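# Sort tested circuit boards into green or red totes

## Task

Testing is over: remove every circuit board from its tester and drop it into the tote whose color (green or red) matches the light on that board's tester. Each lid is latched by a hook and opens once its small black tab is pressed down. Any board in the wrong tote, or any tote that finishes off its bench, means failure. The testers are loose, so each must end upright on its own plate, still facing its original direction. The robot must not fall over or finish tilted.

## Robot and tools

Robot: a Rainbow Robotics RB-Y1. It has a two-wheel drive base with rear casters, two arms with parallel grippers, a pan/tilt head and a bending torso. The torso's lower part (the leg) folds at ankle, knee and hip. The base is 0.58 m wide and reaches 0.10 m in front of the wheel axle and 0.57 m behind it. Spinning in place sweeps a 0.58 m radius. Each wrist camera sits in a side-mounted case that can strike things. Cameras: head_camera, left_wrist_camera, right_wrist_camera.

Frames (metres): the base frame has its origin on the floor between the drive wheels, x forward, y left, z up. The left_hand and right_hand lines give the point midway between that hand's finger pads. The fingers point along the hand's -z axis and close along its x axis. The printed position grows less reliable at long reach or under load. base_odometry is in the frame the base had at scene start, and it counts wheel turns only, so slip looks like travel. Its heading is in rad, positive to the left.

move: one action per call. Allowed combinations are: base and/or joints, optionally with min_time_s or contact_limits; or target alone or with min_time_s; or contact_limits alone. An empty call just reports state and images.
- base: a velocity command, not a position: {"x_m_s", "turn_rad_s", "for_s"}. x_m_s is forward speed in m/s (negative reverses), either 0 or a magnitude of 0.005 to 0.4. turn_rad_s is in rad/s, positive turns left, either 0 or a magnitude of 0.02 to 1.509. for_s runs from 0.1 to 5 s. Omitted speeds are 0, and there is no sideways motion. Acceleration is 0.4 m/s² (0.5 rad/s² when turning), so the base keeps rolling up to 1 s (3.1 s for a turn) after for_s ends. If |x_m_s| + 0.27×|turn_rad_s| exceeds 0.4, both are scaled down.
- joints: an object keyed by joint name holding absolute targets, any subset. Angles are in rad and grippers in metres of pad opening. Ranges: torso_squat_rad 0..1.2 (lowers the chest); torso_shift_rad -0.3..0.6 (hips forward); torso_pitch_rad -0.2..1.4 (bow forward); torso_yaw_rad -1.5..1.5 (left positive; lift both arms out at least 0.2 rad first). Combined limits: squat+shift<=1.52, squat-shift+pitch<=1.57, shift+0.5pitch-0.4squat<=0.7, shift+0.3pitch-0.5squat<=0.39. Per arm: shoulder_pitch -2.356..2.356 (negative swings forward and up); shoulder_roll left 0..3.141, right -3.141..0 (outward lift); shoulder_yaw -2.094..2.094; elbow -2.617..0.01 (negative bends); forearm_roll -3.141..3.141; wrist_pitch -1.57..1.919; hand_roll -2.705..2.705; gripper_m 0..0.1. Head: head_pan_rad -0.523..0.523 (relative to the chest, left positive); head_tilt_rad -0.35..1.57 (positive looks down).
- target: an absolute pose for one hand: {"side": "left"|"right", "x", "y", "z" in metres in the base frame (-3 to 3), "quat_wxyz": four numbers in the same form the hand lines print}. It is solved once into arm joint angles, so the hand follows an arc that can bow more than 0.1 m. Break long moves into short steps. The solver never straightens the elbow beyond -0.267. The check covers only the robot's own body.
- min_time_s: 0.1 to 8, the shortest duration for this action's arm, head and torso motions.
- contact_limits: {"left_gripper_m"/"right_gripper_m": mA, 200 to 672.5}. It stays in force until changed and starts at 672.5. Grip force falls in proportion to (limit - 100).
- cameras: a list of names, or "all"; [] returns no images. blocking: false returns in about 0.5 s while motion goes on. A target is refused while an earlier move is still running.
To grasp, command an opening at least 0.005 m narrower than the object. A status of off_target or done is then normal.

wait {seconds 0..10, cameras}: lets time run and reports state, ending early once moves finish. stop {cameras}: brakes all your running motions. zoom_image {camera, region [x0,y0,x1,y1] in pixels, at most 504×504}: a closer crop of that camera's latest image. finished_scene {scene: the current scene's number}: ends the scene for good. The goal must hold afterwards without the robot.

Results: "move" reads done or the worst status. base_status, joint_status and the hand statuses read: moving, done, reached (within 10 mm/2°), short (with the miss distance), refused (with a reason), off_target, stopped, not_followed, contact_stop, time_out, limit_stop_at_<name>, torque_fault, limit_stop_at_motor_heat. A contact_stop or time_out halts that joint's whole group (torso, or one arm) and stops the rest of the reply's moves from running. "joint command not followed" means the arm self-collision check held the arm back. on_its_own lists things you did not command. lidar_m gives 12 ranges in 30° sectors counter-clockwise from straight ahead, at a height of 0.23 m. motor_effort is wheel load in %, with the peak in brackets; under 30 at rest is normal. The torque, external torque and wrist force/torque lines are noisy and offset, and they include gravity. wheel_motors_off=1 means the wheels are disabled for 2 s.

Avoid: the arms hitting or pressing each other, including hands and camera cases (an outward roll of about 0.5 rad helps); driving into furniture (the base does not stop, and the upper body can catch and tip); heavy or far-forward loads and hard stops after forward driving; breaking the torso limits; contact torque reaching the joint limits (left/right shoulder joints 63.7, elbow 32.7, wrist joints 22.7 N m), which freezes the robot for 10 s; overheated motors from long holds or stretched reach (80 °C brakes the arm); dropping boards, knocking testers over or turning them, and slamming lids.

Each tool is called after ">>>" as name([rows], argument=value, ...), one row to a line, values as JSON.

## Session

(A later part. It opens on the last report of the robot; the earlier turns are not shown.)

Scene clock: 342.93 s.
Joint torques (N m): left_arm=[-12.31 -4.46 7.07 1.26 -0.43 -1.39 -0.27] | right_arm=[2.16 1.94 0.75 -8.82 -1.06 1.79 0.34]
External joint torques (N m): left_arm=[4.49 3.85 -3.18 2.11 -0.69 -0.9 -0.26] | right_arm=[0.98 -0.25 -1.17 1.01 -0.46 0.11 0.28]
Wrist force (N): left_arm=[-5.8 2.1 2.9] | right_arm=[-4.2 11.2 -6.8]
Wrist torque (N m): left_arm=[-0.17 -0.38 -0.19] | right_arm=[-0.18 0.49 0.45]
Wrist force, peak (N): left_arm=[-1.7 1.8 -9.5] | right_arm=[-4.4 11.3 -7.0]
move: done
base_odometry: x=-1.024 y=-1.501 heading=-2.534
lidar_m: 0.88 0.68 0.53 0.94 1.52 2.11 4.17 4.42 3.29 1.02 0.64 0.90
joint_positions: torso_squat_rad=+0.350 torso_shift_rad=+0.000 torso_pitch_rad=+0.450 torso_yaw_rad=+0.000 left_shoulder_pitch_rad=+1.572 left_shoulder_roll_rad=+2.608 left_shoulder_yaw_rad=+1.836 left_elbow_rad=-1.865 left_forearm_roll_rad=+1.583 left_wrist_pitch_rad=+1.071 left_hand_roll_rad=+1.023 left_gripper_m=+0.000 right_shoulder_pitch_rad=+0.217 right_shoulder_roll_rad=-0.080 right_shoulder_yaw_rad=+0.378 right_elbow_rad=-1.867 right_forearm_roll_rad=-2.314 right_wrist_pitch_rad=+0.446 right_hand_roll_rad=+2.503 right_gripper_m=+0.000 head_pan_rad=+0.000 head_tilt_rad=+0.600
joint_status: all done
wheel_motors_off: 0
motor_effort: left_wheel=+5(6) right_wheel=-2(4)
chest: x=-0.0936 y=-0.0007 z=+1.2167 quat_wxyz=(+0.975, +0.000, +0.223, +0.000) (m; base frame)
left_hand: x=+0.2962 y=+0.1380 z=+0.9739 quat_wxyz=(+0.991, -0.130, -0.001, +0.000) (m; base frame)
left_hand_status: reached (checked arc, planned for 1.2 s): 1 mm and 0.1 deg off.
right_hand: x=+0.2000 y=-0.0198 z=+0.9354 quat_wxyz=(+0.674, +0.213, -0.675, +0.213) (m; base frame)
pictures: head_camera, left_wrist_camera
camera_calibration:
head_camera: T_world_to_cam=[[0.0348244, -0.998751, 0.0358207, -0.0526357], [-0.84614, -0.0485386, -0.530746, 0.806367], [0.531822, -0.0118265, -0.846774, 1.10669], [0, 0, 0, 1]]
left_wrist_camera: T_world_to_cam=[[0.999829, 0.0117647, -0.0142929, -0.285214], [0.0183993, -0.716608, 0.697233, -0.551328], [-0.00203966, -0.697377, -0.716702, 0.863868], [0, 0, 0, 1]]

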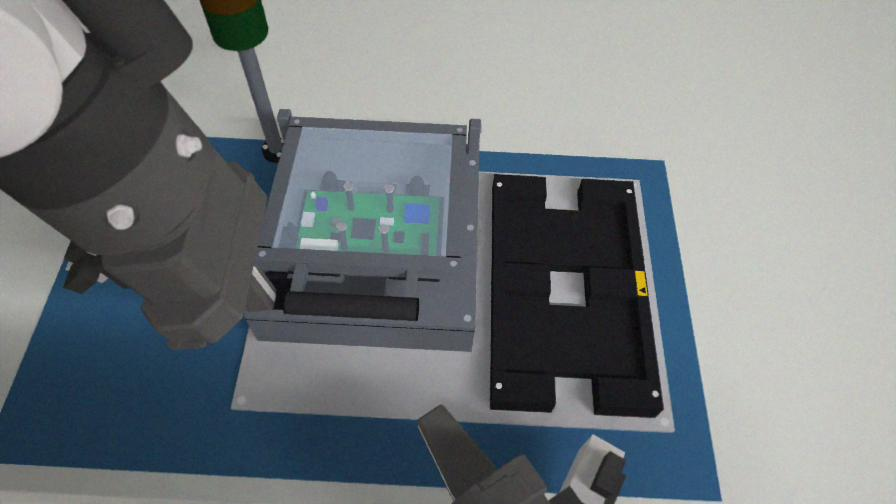

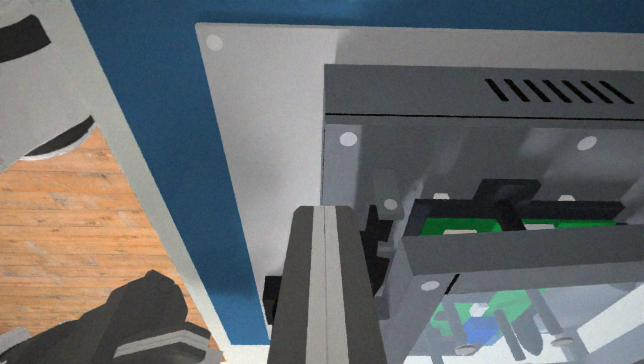

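>>> move(target={"side":"left","x":0.294,"y":0.142,"z":1.0,"quat_wxyz":[0.991,-0.13,0,0]}, min_time_s=1, cameras=[])

>>> move(target={"side":"left","x":0.26,"y":0.22,"z":1.07,"quat_wxyz":[0.991,-0.13,0,0]}, min_time_s=1, cameras=[])

>>> move(target={"side":"left","x":0.22,"y":0.32,"z":1.12,"quat_wxyz":[0.991,-0.13,0,0]}, min_time_s=1, cameras=[])

>>> move(target={"side":"right","x":0.24,"y":0.014,"z":0.936,"quat_wxyz":[0.6744,0.2126,-0.6744,0.2126]}, min_time_s=1.2, cameras=["head_camera","right_wrist_camera"])

Scene clock: 352.40 s.
Wrist force, peak (N): left_arm=[-1.6 1.6 -9.6] | right_arm=[-4.2 11.2 -7.2]
move: done
joint_status: all done
wheel_motors_off: 0
motor_effort: left_wheel=+4(6) right_wheel=-4(5)
left_hand_status: reached (checked arc, planned for 1.0 s): 0 mm and 0.0 deg off.
pictures: none

Scene clock: 353.73 s.
Wrist force, peak (N): left_arm=[-1.5 2.0 -9.5] | right_arm=[-4.3 11.4 -7.1]
move: done
joint_status: all done
wheel_motors_off: 0
motor_effort: left_wheel=+5(6) right_wheel=-4(5)
left_hand_status: reached (checked arc, planned for 1.0 s): 0 mm and 0.0 deg off.
pictures: none

Scene clock: 355.07 s.
Wrist force, peak (N): left_arm=[-2.4 2.2 -9.1] | right_arm=[-4.3 11.4 -6.9]
move: done
joint_status: all done
wheel_motors_off: 0
motor_effort: left_wheel=+5(6) right_wheel=-3(4)
left_hand_status: reached (checked arc, planned for 1.0 s): 0 mm and 0.1 deg off.
pictures: none

Scene clock: 356.60 s.
Joint torques (N m): left_arm=[-6.59 -8.42 10.24 3.2 0.57 -0.09 0.17] | right_arm=[-2.65 6.16 2.76 -8.25 -0.37 1.39 -0.25]
External joint torques (N m): left_arm=[1.42 0.34 0.96 0.39 0.13 0.21 0.17] | right_arm=[-1.02 2.06 0.5 1.91 0.13 -0.24 -0.31]
Wrist force (N): left_arm=[-1.8 1.7 -8.9] | right_arm=[-4.3 11.4 -6.8]
Wrist torque (N m): left_arm=[-0.16 -0.42 -0.16] | right_arm=[-0.19 0.50 0.44]
Wrist force, peak (N): left_arm=[-1.8 1.8 -9.2] | right_arm=[-4.3 11.4 -6.8]
move: done
base_odometry: x=-1.024 y=-1.501 heading=-2.534
lidar_m: 0.88 0.67 0.53 0.94 1.52 2.10 4.17 4.42 3.29 1.03 0.64 0.91
joint_positions: torso_squat_rad=+0.350 torso_shift_rad=+0.000 torso_pitch_rad=+0.450 torso_yaw_rad=+0.000 left_shoulder_pitch_rad=+1.553 left_shoulder_roll_rad=+1.806 left_shoulder_yaw_rad=+1.951 left_elbow_rad=-2.070 left_forearm_roll_rad=+2.113 left_wrist_pitch_rad=+1.245 left_hand_roll_rad=+0.446 left_gripper_m=+0.000 right_shoulder_pitch_rad=+0.061 right_shoulder_roll_rad=-0.023 right_shoulder_yaw_rad=+0.404 right_elbow_rad=-1.783 right_forearm_roll_rad=-2.273 right_wrist_pitch_rad=+0.341 right_hand_roll_rad=+2.473 right_gripper_m=+0.000 head_pan_rad=+0.000 head_tilt_rad=+0.600
joint_status: all done
wheel_motors_off: 0
motor_effort: left_wheel=+5(6) right_wheel=-4(5)
chest: x=-0.0935 y=-0.0007 z=+1.2167 quat_wxyz=(+0.975, +0.000, +0.223, +0.000) (m; base frame)
left_hand: x=+0.2201 y=+0.3197 z=+1.1201 quat_wxyz=(+0.992, -0.129, -0.001, +0.000) (m; base frame)
right_hand: x=+0.2397 y=+0.0137 z=+0.9363 quat_wxyz=(+0.675, +0.212, -0.674, +0.213) (m; base frame)
right_hand_status: reached (checked arc, planned for 1.2 s): 1 mm and 0.0 deg off.
pictures: head_camera, right_wrist_camera
camera_calibration:
head_camera: T_world_to_cam=[[0.0348164, -0.998752, 0.0358105, -0.0526365], [-0.846228, -0.0485244, -0.530606, 0.806266], [0.531682, -0.0118301, -0.846862, 1.10671], [0, 0, 0, 1]]
right_wrist_camera: T_world_to_cam=[[0.00181391, 0.0259255, -0.999662, 0.937655], [-0.877483, 0.479485, 0.0108429, 0.226806], [0.479604, 0.877167, 0.0236189, -0.0773627], [0, 0, 0, 1]]

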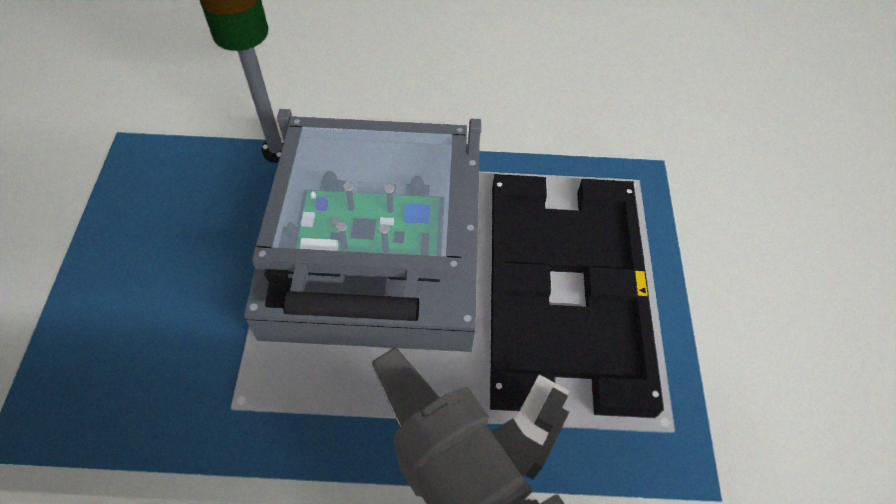

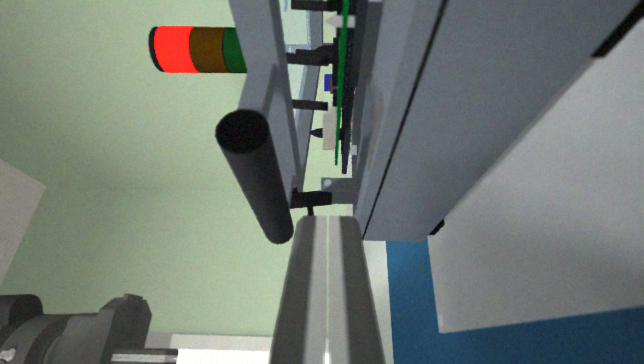

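>>> move(target={"side":"right","x":0.26,"y":0.025,"z":0.94,"quat_wxyz":[0.6744,0.2126,-0.6744,0.2126]}, min_time_s=1, cameras=[])

>>> move(target={"side":"right","x":0.267,"y":0.028,"z":0.975,"quat_wxyz":[0.6744,0.2126,-0.6744,0.2126]}, min_time_s=1.5, cameras=["head_camera"])

>>> move(target={"side":"right","x":0.285,"y":0.031,"z":1.01,"quat_wxyz":[0.6744,0.2126,-0.6744,0.2126]}, min_time_s=1.5, cameras=["head_camera","right_wrist_camera"])

Scene clock: 366.93 s.
Wrist force, peak (N): left_arm=[-1.9 1.7 -9.2] | right_arm=[-4.4 11.3 -7.1]
move: done
joint_status: all done
wheel_motors_off: 0
motor_effort: left_wheel=+5(7) right_wheel=-4(4)
right_hand_status: reached (checked arc, planned for 1.0 s): 0 mm and 0.0 deg off.
pictures: none

Scene clock: 368.77 s.
Wrist force, peak (N): left_arm=[-2.1 1.8 -9.1] | right_arm=[-10.4 12.4 -7.5]
move: done
joint_status: all done
wheel_motors_off: 0
motor_effort: left_wheel=+5(6) right_wheel=-4(5)
right_hand_status: reached (checked arc, planned for 1.5 s): 1 mm and 0.3 deg off.
pictures: head_camera
camera_calibration:
head_camera: T_world_to_cam=[[0.0348176, -0.998752, 0.0358095, -0.0526352], [-0.846248, -0.0485245, -0.530576, 0.806233], [0.531651, -0.0118303, -0.846881, 1.10672], [0, 0, 0, 1]]

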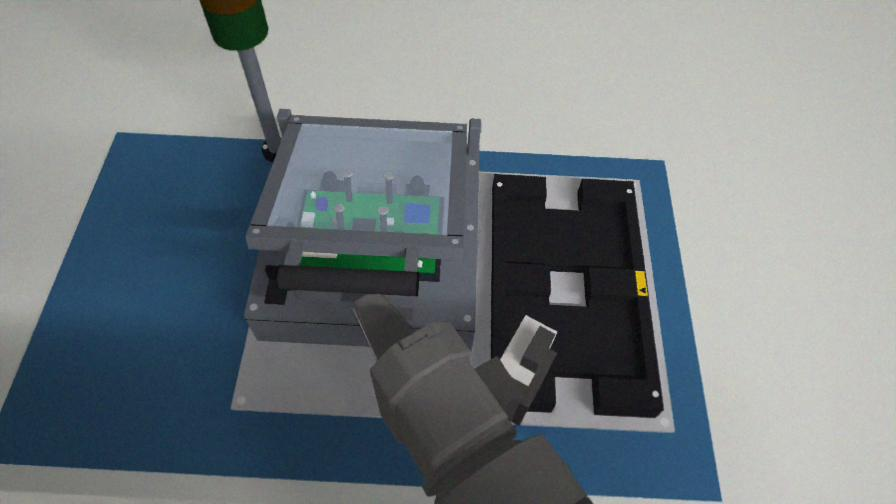

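Scene clock: 370.60 s.
Joint torques (N m): left_arm=[-6.63 -8.51 10.03 3.1 0.6 -0.16 0.16] | right_arm=[-8.38 3.24 1.15 -13.14 -0.27 2.44 -0.2]
External joint torques (N m): left_arm=[1.38 0.25 0.75 0.29 0.16 0.14 0.17] | right_arm=[-3.02 0.42 1.56 -1.98 -0.43 1.11 -0.26]
Wrist force (N): left_arm=[-1.8 1.5 -8.9] | right_arm=[-9.3 9.5 -7.2]
Wrist torque (N m): left_arm=[-0.15 -0.41 -0.17] | right_arm=[-0.16 0.62 0.41]
Wrist force, peak (N): left_arm=[-1.8 1.9 -9.1] | right_arm=[-9.8 12.4 -6.2]
move: done
base_odometry: x=-1.024 y=-1.501 heading=-2.534
lidar_m: 0.88 0.67 0.53 0.94 1.52 2.10 4.16 4.43 3.28 1.03 0.64 0.91
joint_positions: torso_squat_rad=+0.350 torso_shift_rad=+0.000 torso_pitch_rad=+0.450 torso_yaw_rad=+0.000 left_shoulder_pitch_rad=+1.553 left_shoulder_roll_rad=+1.806 left_shoulder_yaw_rad=+1.951 left_elbow_rad=-2.070 left_forearm_roll_rad=+2.113 left_wrist_pitch_rad=+1.245 left_hand_roll_rad=+0.446 left_gripper_m=+0.000 right_shoulder_pitch_rad=-0.194 right_shoulder_roll_rad=-0.240 right_shoulder_yaw_rad=+0.593 right_elbow_rad=-1.991 right_forearm_roll_rad=-2.286 right_wrist_pitch_rad=-0.118 right_hand_roll_rad=+2.268 right_gripper_m=+0.000 head_pan_rad=+0.000 head_tilt_rad=+0.600
joint_status: all done
wheel_motors_off: 0
motor_effort: left_wheel=+5(6) right_wheel=-2(5)
chest: x=-0.0935 y=-0.0007 z=+1.2167 quat_wxyz=(+0.975, +0.000, +0.223, +0.000) (m; base frame)
left_hand: x=+0.2201 y=+0.3197 z=+1.1200 quat_wxyz=(+0.992, -0.129, -0.001, +0.000) (m; base frame)
right_hand: x=+0.2849 y=+0.0301 z=+1.0088 quat_wxyz=(+0.673, +0.211, -0.677, +0.211) (m; base frame)
right_hand_status: reached (checked arc, planned for 1.5 s): 1 mm and 0.4 deg off.
pictures: head_camera, right_wrist_camera
camera_calibration:
head_camera: T_world_to_cam=[[0.034819, -0.998752, 0.0358082, -0.052634], [-0.846265, -0.0485246, -0.530547, 0.806212], [0.531623, -0.0118301, -0.846899, 1.10673], [0, 0, 0, 1]]
right_wrist_camera: T_world_to_cam=[[0.0072013, 0.0278204, -0.999587, 1.00799], [-0.875081, 0.483924, 0.00716419, 0.260741], [0.483923, 0.874668, 0.02783, -0.120621], [0, 0, 0, 1]]

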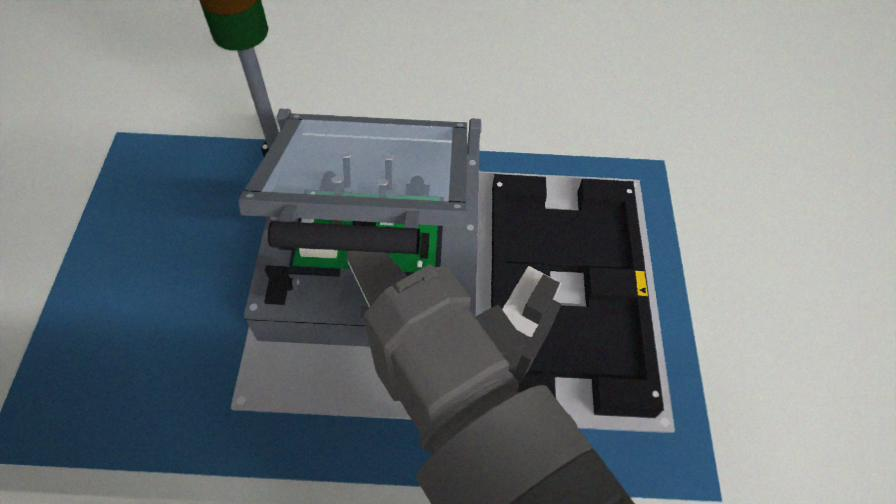

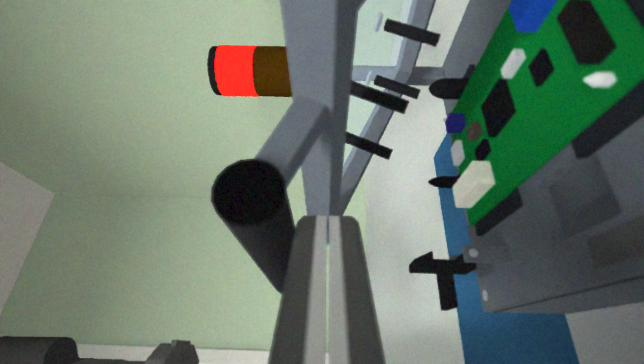

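>>> move(target={"side":"right","x":0.305,"y":0.031,"z":1.038,"quat_wxyz":[0.6744,0.2126,-0.6744,0.2126]}, min_time_s=1.5, cameras=["head_camera"])

>>> move(target={"side":"right","x":0.33,"y":0.031,"z":1.06,"quat_wxyz":[0.6744,0.2126,-0.6744,0.2126]}, min_time_s=1.5, cameras=["head_camera","right_wrist_camera"])

Scene clock: 376.93 s.
Wrist force, peak (N): left_arm=[-1.9 1.7 -9.2] | right_arm=[-10.9 11.1 -8.1]
move: done
joint_status: all done
wheel_motors_off: 0
motor_effort: left_wheel=+4(6) right_wheel=-4(5)
right_hand_status: reached (checked arc, planned for 1.5 s): 1 mm and 0.2 deg off.
pictures: head_camera
camera_calibration:
head_camera: T_world_to_cam=[[0.0348205, -0.998752, 0.0358067, -0.0526327], [-0.846289, -0.0485246, -0.530509, 0.806182], [0.531584, -0.0118302, -0.846923, 1.10674], [0, 0, 0, 1]]

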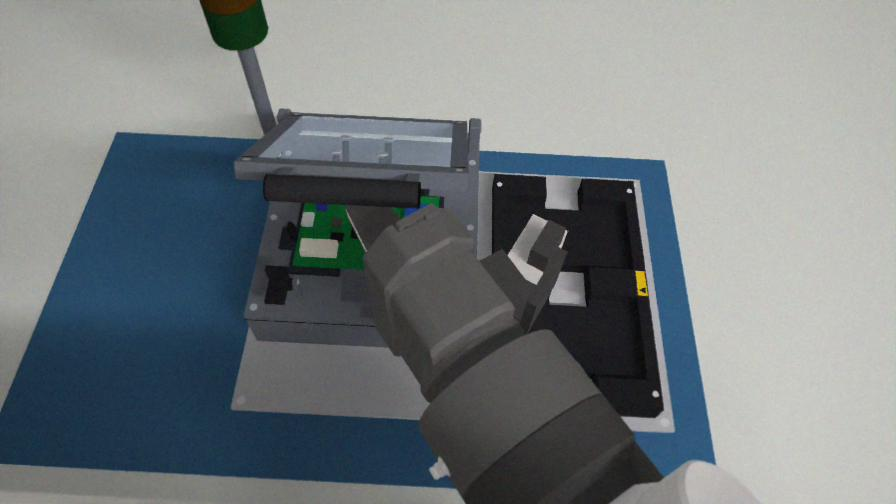

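Scene clock: 378.77 s.
Joint torques (N m): left_arm=[-6.53 -8.42 10.03 3.24 0.57 -0.1 0.13] | right_arm=[-11.56 0.13 -2.97 -11.2 0.3 1.5 0.47]
External joint torques (N m): left_arm=[1.49 0.34 0.75 0.43 0.12 0.2 0.14] | right_arm=[-1.92 -0.31 0.79 -0.61 -0.3 0.18 0.41]
Wrist force (N): left_arm=[-2.1 1.7 -8.9] | right_arm=[-7.9 11.1 -7.0]
Wrist torque (N m): left_arm=[-0.16 -0.45 -0.17] | right_arm=[-0.14 0.53 0.43]
Wrist force, peak (N): left_arm=[-2.0 1.7 -9.2] | right_arm=[-10.3 12.1 -5.9]
move: done
base_odometry: x=-1.024 y=-1.501 heading=-2.534
lidar_m: 0.87 0.67 0.53 0.95 1.52 2.10 4.17 4.42 3.28 1.03 0.64 0.91
joint_positions: torso_squat_rad=+0.350 torso_shift_rad=+0.000 torso_pitch_rad=+0.450 torso_yaw_rad=+0.000 left_shoulder_pitch_rad=+1.553 left_shoulder_roll_rad=+1.806 left_shoulder_yaw_rad=+1.951 left_elbow_rad=-2.070 left_forearm_roll_rad=+2.113 left_wrist_pitch_rad=+1.245 left_hand_roll_rad=+0.446 left_gripper_m=+0.000 right_shoulder_pitch_rad=-0.478 right_shoulder_roll_rad=-0.413 right_shoulder_yaw_rad=+0.654 right_elbow_rad=-2.065 right_forearm_roll_rad=-2.526 right_wrist_pitch_rad=-0.399 right_hand_roll_rad=+2.258 right_gripper_m=+0.000 head_pan_rad=+0.000 head_tilt_rad=+0.600
joint_status: all done
wheel_motors_off: 0
motor_effort: left_wheel=+5(6) right_wheel=-3(5)
chest: x=-0.0934 y=-0.0007 z=+1.2167 quat_wxyz=(+0.975, +0.000, +0.223, +0.000) (m; base frame)
left_hand: x=+0.2201 y=+0.3197 z=+1.1200 quat_wxyz=(+0.992, -0.129, -0.001, +0.000) (m; base frame)
right_hand: x=+0.3300 y=+0.0308 z=+1.0596 quat_wxyz=(+0.674, +0.212, -0.675, +0.212) (m; base frame)
right_hand_status: reached (checked arc, planned for 1.5 s): 0 mm and 0.1 deg off.
pictures: head_camera, right_wrist_camera
camera_calibration:
head_camera: T_world_to_cam=[[0.0348207, -0.998752, 0.0358067, -0.0526327], [-0.846289, -0.0485247, -0.530509, 0.806183], [0.531585, -0.0118301, -0.846923, 1.10674], [0, 0, 0, 1]]
right_wrist_camera: T_world_to_cam=[[0.0023621, 0.0265467, -0.999645, 1.06013], [-0.87707, 0.480244, 0.0106809, 0.296539], [0.480357, 0.876733, 0.0244177, -0.139688], [0, 0, 0, 1]]

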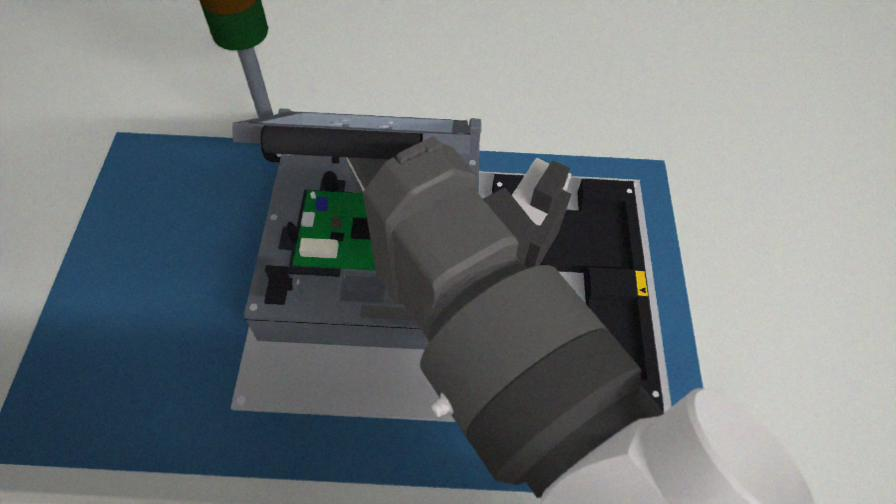

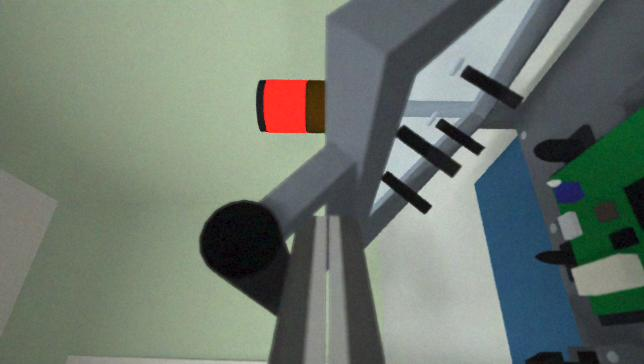

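>>> move(target={"side":"right","x":0.35,"y":0.031,"z":1.067,"quat_wxyz":[0.6744,0.2126,-0.6744,0.2126]}, min_time_s=1.5, cameras=["right_wrist_camera"])

>>> move(target={"side":"right","x":0.368,"y":0.033,"z":1.07,"quat_wxyz":[0.6744,0.2126,-0.6744,0.2126]}, min_time_s=1.5, cameras=["head_camera","right_wrist_camera"])

Scene clock: 404.60 s.
Wrist force, peak (N): left_arm=[-2.0 1.7 -9.2] | right_arm=[14.6 22.6 8.7]
move: done
joint_status: all done
wheel_motors_off: 0
motor_effort: left_wheel=+5(6) right_wheel=-3(4)
right_hand_status: reached (checked arc, planned for 1.5 s): 3 mm and 0.4 deg off.
pictures: right_wrist_camera
camera_calibration:
right_wrist_camera: T_world_to_cam=[[0.00635966, 0.0300298, -0.999529, 1.06833], [-0.87912, 0.47652, 0.00872299, 0.315154], [0.476557, 0.878651, 0.0294303, -0.15434], [0, 0, 0, 1]]

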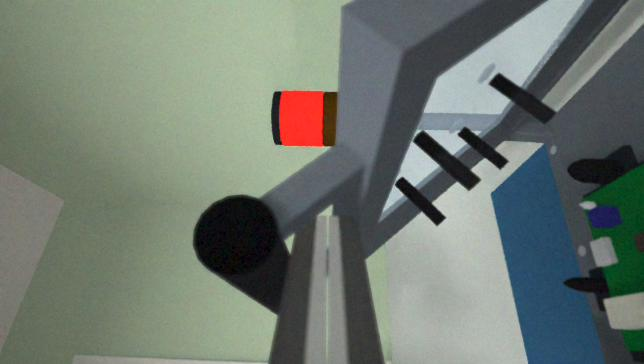

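Scene clock: 406.43 s.
Joint torques (N m): left_arm=[-6.67 -8.64 10.24 3.2 0.57 -0.17 0.17] | right_arm=[-3.21 -5.84 -3.24 7.49 -2.47 -4.53 -0.55]
External joint torques (N m): left_arm=[1.34 0.1 0.96 0.37 0.13 0.13 0.18] | right_arm=[9.13 -5.42 1.8 17.66 -3.09 -5.83 -0.6]
Wrist force (N): left_arm=[-2.1 1.6 -9.0] | right_arm=[27.6 15.7 16.7]
Wrist torque (N m): left_arm=[-0.15 -0.45 -0.19] | right_arm=[-0.19 -0.16 0.68]
Wrist force, peak (N): left_arm=[-2.0 1.9 -9.2] | right_arm=[32.0 15.0 20.0]
move: done
base_odometry: x=-1.024 y=-1.501 heading=-2.534
lidar_m: 0.87 0.67 0.53 0.94 1.53 2.10 4.17 4.42 3.28 1.03 0.64 0.91
joint_positions: torso_squat_rad=+0.350 torso_shift_rad=-0.001 torso_pitch_rad=+0.448 torso_yaw_rad=+0.000 left_shoulder_pitch_rad=+1.553 left_shoulder_roll_rad=+1.806 left_shoulder_yaw_rad=+1.951 left_elbow_rad=-2.070 left_forearm_roll_rad=+2.113 left_wrist_pitch_rad=+1.245 left_hand_roll_rad=+0.446 left_gripper_m=+0.000 right_shoulder_pitch_rad=-0.621 right_shoulder_roll_rad=-0.433 right_shoulder_yaw_rad=+0.629 right_elbow_rad=-1.977 right_forearm_roll_rad=-2.620 right_wrist_pitch_rad=-0.411 right_hand_roll_rad=+2.245 right_gripper_m=+0.000 head_pan_rad=+0.000 head_tilt_rad=+0.600
joint_status: all done
wheel_motors_off: 0
motor_effort: left_wheel=+4(6) right_wheel=-1(4)
chest: x=-0.0944 y=-0.0009 z=+1.2169 quat_wxyz=(+0.975, +0.001, +0.222, +0.000) (m; base frame)
left_hand: x=+0.2193 y=+0.3196 z=+1.1208 quat_wxyz=(+0.992, -0.129, -0.002, +0.000) (m; base frame)
right_hand: x=+0.3672 y=+0.0341 z=+1.0739 quat_wxyz=(+0.671, +0.215, -0.677, +0.213) (m; base frame)
right_hand_status: reached (checked arc, planned for 1.5 s): 4 mm and 0.5 deg off.
pictures: head_camera, right_wrist_camera
camera_calibration:
head_camera: T_world_to_cam=[[0.0346243, -0.998765, 0.0356402, -0.052589], [-0.845373, -0.0482903, -0.531989, 0.807316], [0.533053, -0.0117095, -0.846001, 1.10644], [0, 0, 0, 1]]
right_wrist_camera: T_world_to_cam=[[0.00891232, 0.0313386, -0.999469, 1.07145], [-0.879033, 0.476708, 0.00710888, 0.332142], [0.476677, 0.878503, 0.0317962, -0.167423], [0, 0, 0, 1]]

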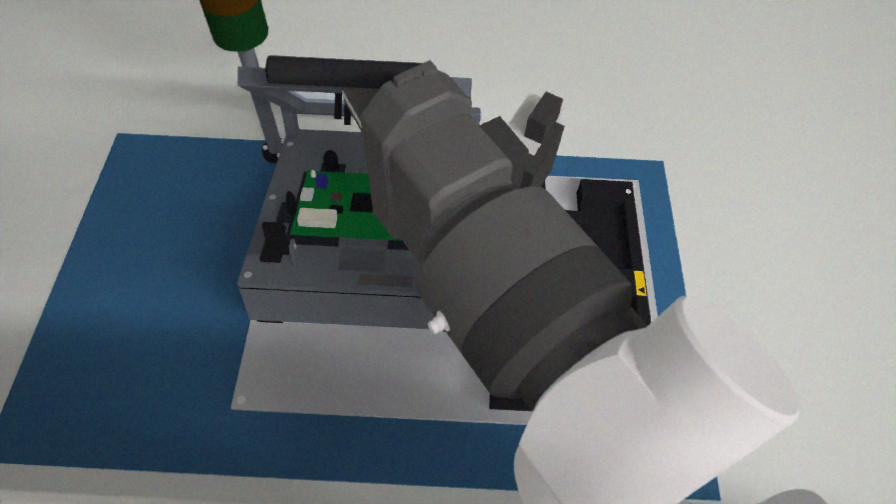

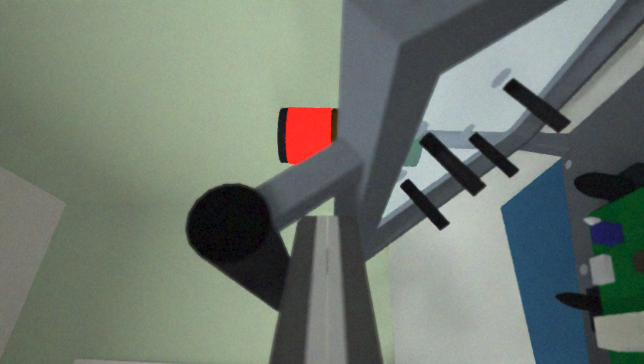

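>>> move(target={"side":"right","x":0.352,"y":0.023,"z":1.073,"quat_wxyz":[0.6744,0.2126,-0.6744,0.2126]}, min_time_s=1.2, cameras=["head_camera","right_wrist_camera"])

Scene clock: 416.27 s.
Joint torques (N m): left_arm=[-6.51 -8.34 10.16 3.15 0.56 -0.14 0.08] | right_arm=[-4.19 -7.28 -8.73 -0.67 0.73 -4.3 0.41]
External joint torques (N m): left_arm=[1.5 0.41 0.87 0.33 0.12 0.17 0.08] | right_arm=[7.05 -6.55 -3.83 9.53 0.09 -5.61 0.36]
Wrist force (N): left_arm=[-1.6 1.6 -8.7] | right_arm=[7.4 26.3 1.1]
Wrist torque (N m): left_arm=[-0.14 -0.38 -0.17] | right_arm=[0.21 0.06 0.43]
Wrist force, peak (N): left_arm=[-2.1 1.7 -9.2] | right_arm=[27.0 27.1 7.9]
move: done
base_odometry: x=-1.024 y=-1.501 heading=-2.534
lidar_m: 0.88 0.67 0.53 0.94 1.52 2.10 4.17 4.43 3.28 1.03 0.64 0.91
joint_positions: torso_squat_rad=+0.350 torso_shift_rad=+0.000 torso_pitch_rad=+0.449 torso_yaw_rad=+0.000 left_shoulder_pitch_rad=+1.553 left_shoulder_roll_rad=+1.806 left_shoulder_yaw_rad=+1.951 left_elbow_rad=-2.070 left_forearm_roll_rad=+2.113 left_wrist_pitch_rad=+1.245 left_hand_roll_rad=+0.446 left_gripper_m=+0.000 right_shoulder_pitch_rad=-0.567 right_shoulder_roll_rad=-0.465 right_shoulder_yaw_rad=+0.634 right_elbow_rad=-2.051 right_forearm_roll_rad=-2.619 right_wrist_pitch_rad=-0.426 right_hand_roll_rad=+2.251 right_gripper_m=+0.000 head_pan_rad=+0.000 head_tilt_rad=+0.600
joint_status: all done
wheel_motors_off: 0
motor_effort: left_wheel=+5(8) right_wheel=-2(4)
chest: x=-0.0939 y=-0.0007 z=+1.2168 quat_wxyz=(+0.975, +0.000, +0.223, +0.000) (m; base frame)
left_hand: x=+0.2197 y=+0.3198 z=+1.1204 quat_wxyz=(+0.992, -0.129, -0.001, +0.000) (m; base frame)
right_hand: x=+0.3517 y=+0.0248 z=+1.0745 quat_wxyz=(+0.673, +0.215, -0.675, +0.213) (m; base frame)
right_hand_status: reached (checked arc, planned for 1.2 s): 2 mm and 0.3 deg off.
pictures: head_camera, right_wrist_camera
camera_calibration:
head_camera: T_world_to_cam=[[0.0348922, -0.998747, 0.035884, -0.0526478], [-0.84582, -0.0486367, -0.531247, 0.806745], [0.532326, -0.011815, -0.846457, 1.10659], [0, 0, 0, 1]]
right_wrist_camera: T_world_to_cam=[[0.00418578, 0.0299727, -0.999542, 1.07424], [-0.879388, 0.475988, 0.0105906, 0.319339], [0.476087, 0.878941, 0.02835, -0.147984], [0, 0, 0, 1]]

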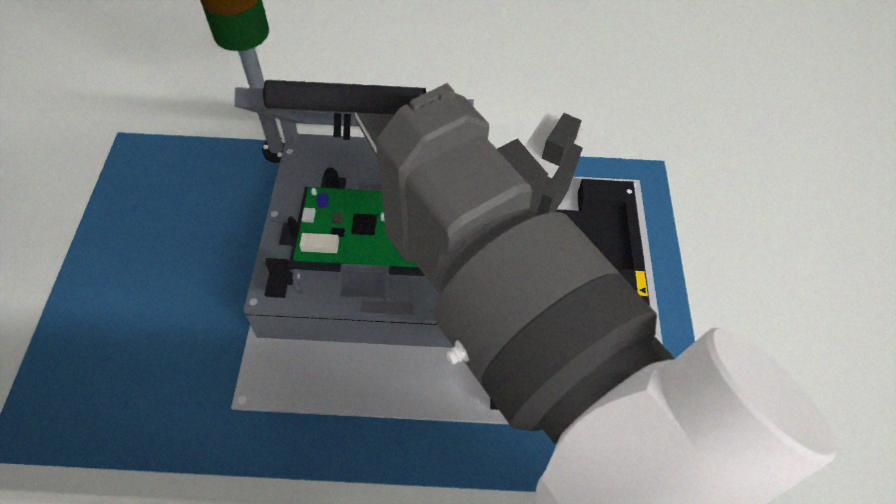

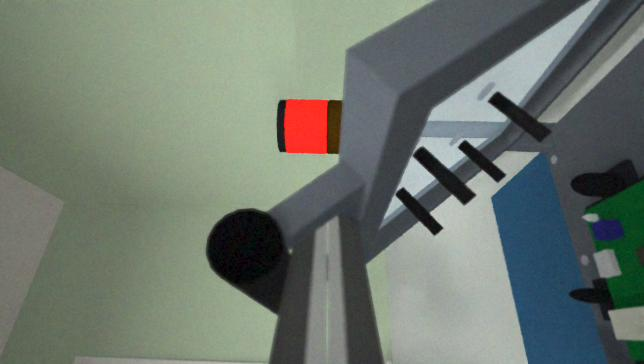

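>>> move(target={"side":"right","x":0.352,"y":0.024,"z":1.074,"quat_wxyz":[0.6504,0.2199,-0.6976,0.2050]}, min_time_s=1.2, cameras=["right_wrist_camera"])

Scene clock: 421.57 s.
Joint torques (N m): left_arm=[-6.51 -8.29 10.17 3.22 0.63 -0.18 0.13] | right_arm=[-4.32 -1.01 -7.94 -2.03 0.24 -2.61 -0.28]
External joint torques (N m): left_arm=[1.5 0.46 0.89 0.4 0.18 0.13 0.13] | right_arm=[6.34 -1.2 -4.04 8.56 -0.21 -3.9 -0.34]
Wrist force (N): left_arm=[-1.7 1.7 -8.8] | right_arm=[8.0 21.0 0.4]
Wrist torque (N m): left_arm=[-0.16 -0.40 -0.19] | right_arm=[0.10 0.21 0.46]
Wrist force, peak (N): left_arm=[-2.2 1.4 -9.3] | right_arm=[15.5 27.6 4.5]
move: done
base_odometry: x=-1.024 y=-1.501 heading=-2.534
lidar_m: 0.88 0.67 0.53 0.94 1.52 2.10 4.16 4.41 3.29 1.03 0.65 0.91
joint_positions: torso_squat_rad=+0.350 torso_shift_rad=+0.000 torso_pitch_rad=+0.449 torso_yaw_rad=+0.000 left_shoulder_pitch_rad=+1.553 left_shoulder_roll_rad=+1.806 left_shoulder_yaw_rad=+1.951 left_elbow_rad=-2.070 left_forearm_roll_rad=+2.113 left_wrist_pitch_rad=+1.245 left_hand_roll_rad=+0.446 left_gripper_m=+0.000 right_shoulder_pitch_rad=-0.507 right_shoulder_roll_rad=-0.388 right_shoulder_yaw_rad=+0.581 right_elbow_rad=-2.003 right_forearm_roll_rad=-2.513 right_wrist_pitch_rad=-0.292 right_hand_roll_rad=+2.231 right_gripper_m=+0.000 head_pan_rad=+0.000 head_tilt_rad=+0.600
joint_status: all done
wheel_motors_off: 0
motor_effort: left_wheel=+7(8) right_wheel=-2(4)
chest: x=-0.0938 y=-0.0007 z=+1.2168 quat_wxyz=(+0.975, +0.000, +0.223, +0.000) (m; base frame)
left_hand: x=+0.2198 y=+0.3197 z=+1.1203 quat_wxyz=(+0.992, -0.129, -0.001, +0.000) (m; base frame)
right_hand: x=+0.3516 y=+0.0248 z=+1.0753 quat_wxyz=(+0.649, +0.221, -0.698, +0.206) (m; base frame)
right_hand_status: reached (checked arc, planned for 1.2 s): 2 mm and 0.2 deg off.
pictures: right_wrist_camera
camera_calibration:
right_wrist_camera: T_world_to_cam=[[0.060728, 0.0675507, -0.995866, 1.05032], [-0.878626, 0.47704, -0.0212205, 0.353076], [0.473634, 0.876282, 0.0883215, -0.211538], [0, 0, 0, 1]]

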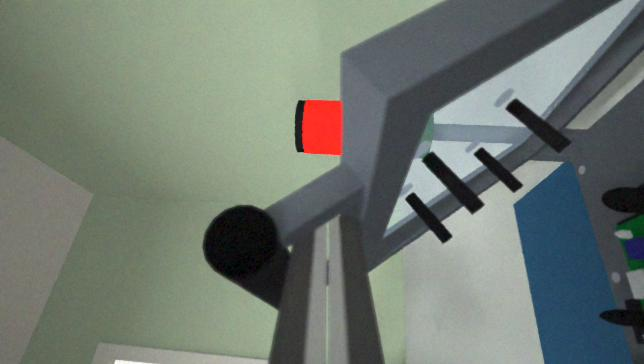

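>>> move(target={"side":"right","x":0.335,"y":0.013,"z":1.072,"quat_wxyz":[0.6504,0.2199,-0.6976,0.2050]}, min_time_s=1.2, cameras=["head_camera","right_wrist_camera"])

Scene clock: 426.73 s.
Joint torques (N m): left_arm=[-6.5 -8.13 10.11 3.18 0.49 -0.14 0.14] | right_arm=[-6.73 -0.81 -4.74 -9.71 0.43 1.46 0.46]
External joint torques (N m): left_arm=[1.51 0.63 0.83 0.36 0.04 0.16 0.14] | right_arm=[2.58 -0.74 -1.14 0.97 0 0.17 0.4]
Wrist force (N): left_arm=[-1.9 1.6 -8.8] | right_arm=[-3.8 10.7 -6.4]
Wrist torque (N m): left_arm=[-0.16 -0.42 -0.17] | right_arm=[-0.13 0.49 0.48]
Wrist force, peak (N): left_arm=[-1.9 1.8 -9.4] | right_arm=[8.5 21.1 0.2]
move: done
base_odometry: x=-1.024 y=-1.501 heading=-2.534
lidar_m: 0.88 0.67 0.53 0.94 1.52 2.10 4.17 4.42 3.30 1.02 0.65 0.91
joint_positions: torso_squat_rad=+0.350 torso_shift_rad=+0.000 torso_pitch_rad=+0.450 torso_yaw_rad=+0.000 left_shoulder_pitch_rad=+1.553 left_shoulder_roll_rad=+1.806 left_shoulder_yaw_rad=+1.951 left_elbow_rad=-2.070 left_forearm_roll_rad=+2.113 left_wrist_pitch_rad=+1.245 left_hand_roll_rad=+0.446 left_gripper_m=+0.000 right_shoulder_pitch_rad=-0.432 right_shoulder_roll_rad=-0.408 right_shoulder_yaw_rad=+0.577 right_elbow_rad=-2.063 right_forearm_roll_rad=-2.493 right_wrist_pitch_rad=-0.277 right_hand_roll_rad=+2.232 right_gripper_m=+0.000 head_pan_rad=+0.000 head_tilt_rad=+0.600
joint_status: all done
wheel_motors_off: 0
motor_effort: left_wheel=+6(7) right_wheel=-1(3)
chest: x=-0.0936 y=-0.0007 z=+1.2167 quat_wxyz=(+0.975, +0.000, +0.223, +0.000) (m; base frame)
left_hand: x=+0.2200 y=+0.3197 z=+1.1202 quat_wxyz=(+0.992, -0.129, -0.001, +0.000) (m; base frame)
right_hand: x=+0.3352 y=+0.0133 z=+1.0721 quat_wxyz=(+0.650, +0.220, -0.698, +0.205) (m; base frame)
right_hand_status: reached (checked arc, planned for 1.2 s): 0 mm and 0.0 deg off.
pictures: head_camera, right_wrist_camera
camera_calibration:
head_camera: T_world_to_cam=[[0.0348205, -0.998753, 0.0357838, -0.0526164], [-0.846128, -0.048516, -0.530768, 0.806386], [0.531842, -0.0117961, -0.846762, 1.10668], [0, 0, 0, 1]]
right_wrist_camera: T_world_to_cam=[[0.0593305, 0.0669995, -0.995987, 1.04944], [-0.877463, 0.479225, -0.0200329, 0.342421], [0.47596, 0.875131, 0.0872223, -0.192944], [0, 0, 0, 1]]

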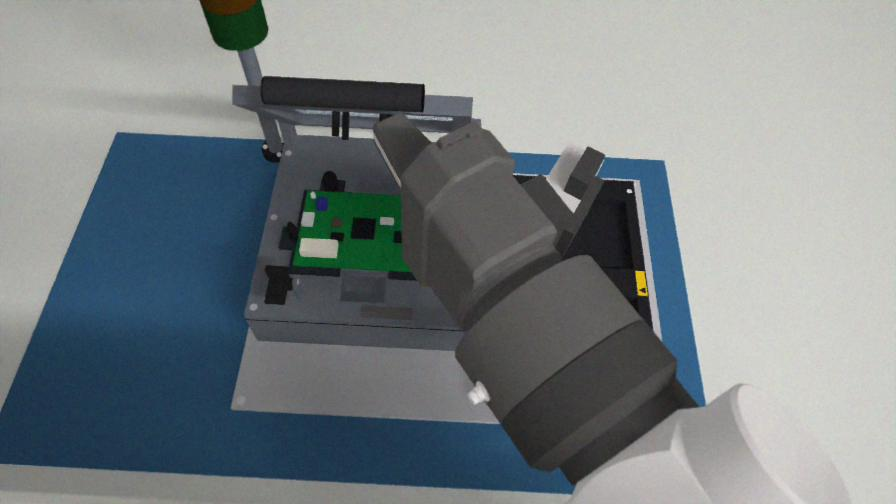

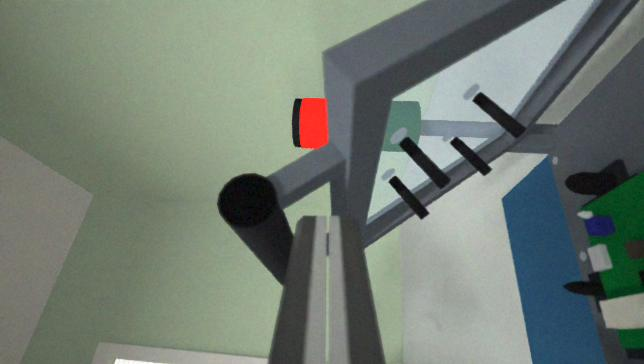

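>>> move(target={"side":"right","x":0.31,"y":0.005,"z":1.05,"quat_wxyz":[0.6744,0.2126,-0.6744,0.2126]}, min_time_s=1.2, cameras=[])

>>> move(target={"side":"right","x":0.335,"y":0.023,"z":1.042,"quat_wxyz":[0.6744,0.2126,-0.6744,0.2126]}, min_time_s=1.2, cameras=["head_camera","right_wrist_camera"])

Scene clock: 446.90 s.
Wrist force, peak (N): left_arm=[-2.1 1.9 -9.2] | right_arm=[-3.8 11.3 -6.7]
move: done
joint_status: all done
wheel_motors_off: 0
motor_effort: left_wheel=+6(7) right_wheel=-2(3)
right_hand_status: reached (checked arc, planned for 1.2 s): 0 mm and 0.0 deg off.
pictures: none

Scene clock: 448.43 s.
Joint torques (N m): left_arm=[-6.62 -8.28 10.29 3.16 0.63 -0.19 0.06] | right_arm=[-9.98 2.62 -4.69 -8.57 -0.15 1.43 -0.31]
External joint torques (N m): left_arm=[1.39 0.48 1 0.34 0.18 0.11 0.07] | right_arm=[-0.56 2.26 -1.18 2.16 -0.61 0.13 -0.36]
Wrist force (N): left_arm=[-1.9 1.8 -8.9] | right_arm=[-4.1 10.9 -6.8]
Wrist torque (N m): left_arm=[-0.17 -0.43 -0.18] | right_arm=[-0.13 0.50 0.46]
Wrist force, peak (N): left_arm=[-1.9 1.7 -9.2] | right_arm=[-4.3 11.3 -7.2]
move: done
base_odometry: x=-1.024 y=-1.501 heading=-2.534
lidar_m: 0.88 0.68 0.53 0.94 1.52 2.10 4.16 4.41 3.28 1.03 0.65 0.91
joint_positions: torso_squat_rad=+0.350 torso_shift_rad=+0.000 torso_pitch_rad=+0.450 torso_yaw_rad=+0.000 left_shoulder_pitch_rad=+1.553 left_shoulder_roll_rad=+1.806 left_shoulder_yaw_rad=+1.951 left_elbow_rad=-2.070 left_forearm_roll_rad=+2.113 left_wrist_pitch_rad=+1.245 left_hand_roll_rad=+0.446 left_gripper_m=+0.000 right_shoulder_pitch_rad=-0.444 right_shoulder_roll_rad=-0.396 right_shoulder_yaw_rad=+0.615 right_elbow_rad=-2.004 right_forearm_roll_rad=-2.500 right_wrist_pitch_rad=-0.307 right_hand_roll_rad=+2.244 right_gripper_m=+0.000 head_pan_rad=+0.000 head_tilt_rad=+0.600
joint_status: all done
wheel_motors_off: 0
motor_effort: left_wheel=+5(7) right_wheel=-2(3)
chest: x=-0.0936 y=-0.0007 z=+1.2167 quat_wxyz=(+0.975, +0.000, +0.223, +0.000) (m; base frame)
left_hand: x=+0.2200 y=+0.3197 z=+1.1202 quat_wxyz=(+0.992, -0.129, -0.001, +0.000) (m; base frame)
right_hand: x=+0.3348 y=+0.0229 z=+1.0420 quat_wxyz=(+0.674, +0.213, -0.674, +0.213) (m; base frame)
right_hand_status: reached (checked arc, planned for 1.2 s): 0 mm and 0.0 deg off.
pictures: head_camera, right_wrist_camera
camera_calibration:
head_camera: T_world_to_cam=[[0.0348214, -0.998753, 0.0357829, -0.0526156], [-0.84614, -0.048516, -0.530748, 0.806371], [0.531822, -0.011796, -0.846774, 1.10669], [0, 0, 0, 1]]
right_wrist_camera: T_world_to_cam=[[0.00203821, 0.0258083, -0.999665, 1.04282], [-0.87774, 0.47902, 0.0105772, 0.305043], [0.479132, 0.877425, 0.0236293, -0.133458], [0, 0, 0, 1]]

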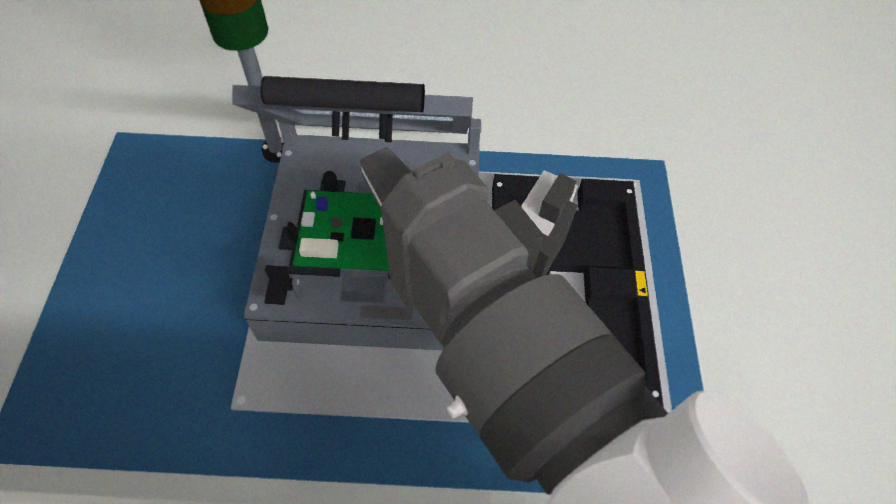

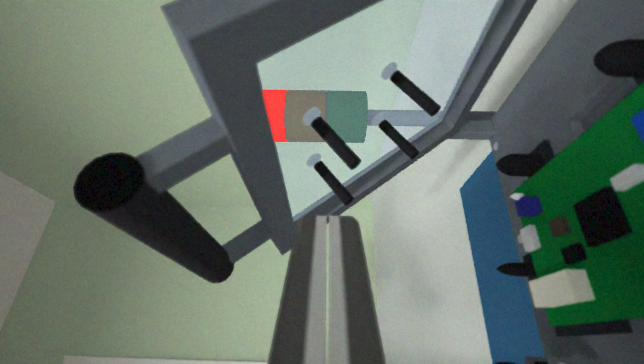

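>>> move(target={"side":"right","x":0.335,"y":0.023,"z":1.06,"quat_wxyz":[0.6744,0.2126,-0.6744,0.2126]}, min_time_s=1, cameras=["right_wrist_camera"])

>>> move(target={"side":"right","x":0.36,"y":0.03,"z":1.065,"quat_wxyz":[0.6744,0.2126,-0.6744,0.2126]}, min_time_s=1.5, cameras=["head_camera","right_wrist_camera"])

Scene clock: 456.67 s.
Wrist force, peak (N): left_arm=[-1.9 1.7 -9.3] | right_arm=[-4.3 11.1 -7.2]
move: done
joint_status: all done
wheel_motors_off: 0
motor_effort: left_wheel=+4(8) right_wheel=-1(3)
right_hand_status: reached (checked arc, planned for 1.0 s): 0 mm and 0.0 deg off.
pictures: right_wrist_camera
camera_calibration:
right_wrist_camera: T_world_to_cam=[[0.00241129, 0.0268735, -0.999636, 1.06069], [-0.877394, 0.47965, 0.0107782, 0.304752], [0.479765, 0.877048, 0.0247353, -0.13539], [0, 0, 0, 1]]

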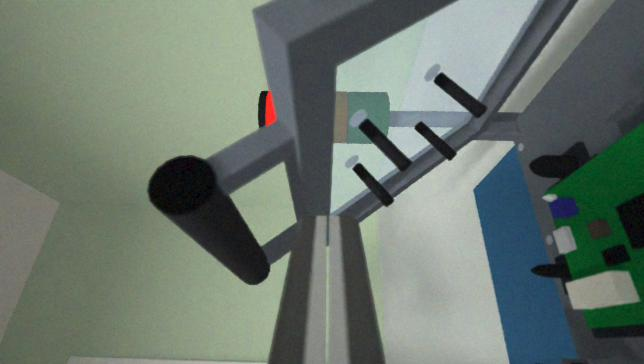

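Scene clock: 458.50 s.
Joint torques (N m): left_arm=[-6.55 -8.48 10.38 3.22 0.61 -0.14 0.15] | right_arm=[-13.39 2.09 -8.08 -8.42 0.36 0.54 -0.31]
External joint torques (N m): left_arm=[1.46 0.28 1.1 0.4 0.17 0.16 0.16] | right_arm=[-1.79 2.4 -3.36 1.89 -0.24 -0.76 -0.36]
Wrist force (N): left_arm=[-1.9 1.8 -9.0] | right_arm=[-5.4 14.1 -4.4]
Wrist torque (N m): left_arm=[-0.16 -0.43 -0.18] | right_arm=[-0.07 0.51 0.46]
Wrist force, peak (N): left_arm=[-1.7 1.9 -9.2] | right_arm=[-6.4 14.7 -3.0]
move: done
base_odometry: x=-1.024 y=-1.501 heading=-2.534
lidar_m: 0.88 0.68 0.53 0.94 1.53 2.10 4.17 4.41 3.29 1.03 0.65 0.91
joint_positions: torso_squat_rad=+0.350 torso_shift_rad=+0.000 torso_pitch_rad=+0.450 torso_yaw_rad=+0.000 left_shoulder_pitch_rad=+1.553 left_shoulder_roll_rad=+1.806 left_shoulder_yaw_rad=+1.951 left_elbow_rad=-2.070 left_forearm_roll_rad=+2.113 left_wrist_pitch_rad=+1.245 left_hand_roll_rad=+0.446 left_gripper_m=+0.000 right_shoulder_pitch_rad=-0.579 right_shoulder_roll_rad=-0.431 right_shoulder_yaw_rad=+0.628 right_elbow_rad=-1.991 right_forearm_roll_rad=-2.601 right_wrist_pitch_rad=-0.397 right_hand_roll_rad=+2.250 right_gripper_m=+0.000 head_pan_rad=+0.000 head_tilt_rad=+0.600
joint_status: all done
wheel_motors_off: 0
motor_effort: left_wheel=+6(8) right_wheel=-3(4)
chest: x=-0.0936 y=-0.0007 z=+1.2167 quat_wxyz=(+0.975, +0.000, +0.223, +0.000) (m; base frame)
left_hand: x=+0.2200 y=+0.3197 z=+1.1201 quat_wxyz=(+0.992, -0.129, -0.001, +0.000) (m; base frame)
right_hand: x=+0.3596 y=+0.0301 z=+1.0647 quat_wxyz=(+0.675, +0.213, -0.674, +0.213) (m; base frame)
right_hand_status: reached (checked arc, planned for 1.5 s): 0 mm and 0.1 deg off.
pictures: head_camera, right_wrist_camera
camera_calibration:
head_camera: T_world_to_cam=[[0.0348172, -0.998753, 0.0357841, -0.0526179], [-0.846164, -0.0485126, -0.53071, 0.806335], [0.531784, -0.0118014, -0.846798, 1.1067], [0, 0, 0, 1]]
right_wrist_camera: T_world_to_cam=[[0.00180887, 0.0258317, -0.999665, 1.06536], [-0.877882, 0.478756, 0.0107827, 0.323062], [0.478874, 0.877568, 0.0235432, -0.151982], [0, 0, 0, 1]]

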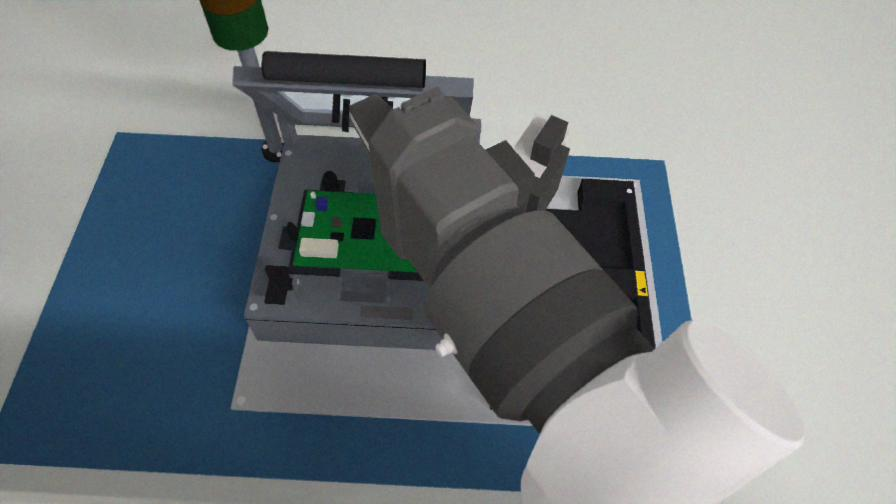

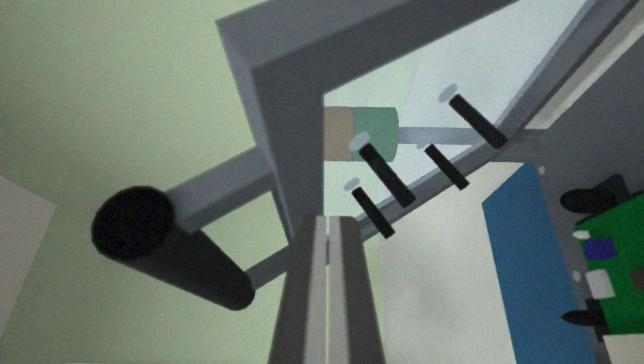

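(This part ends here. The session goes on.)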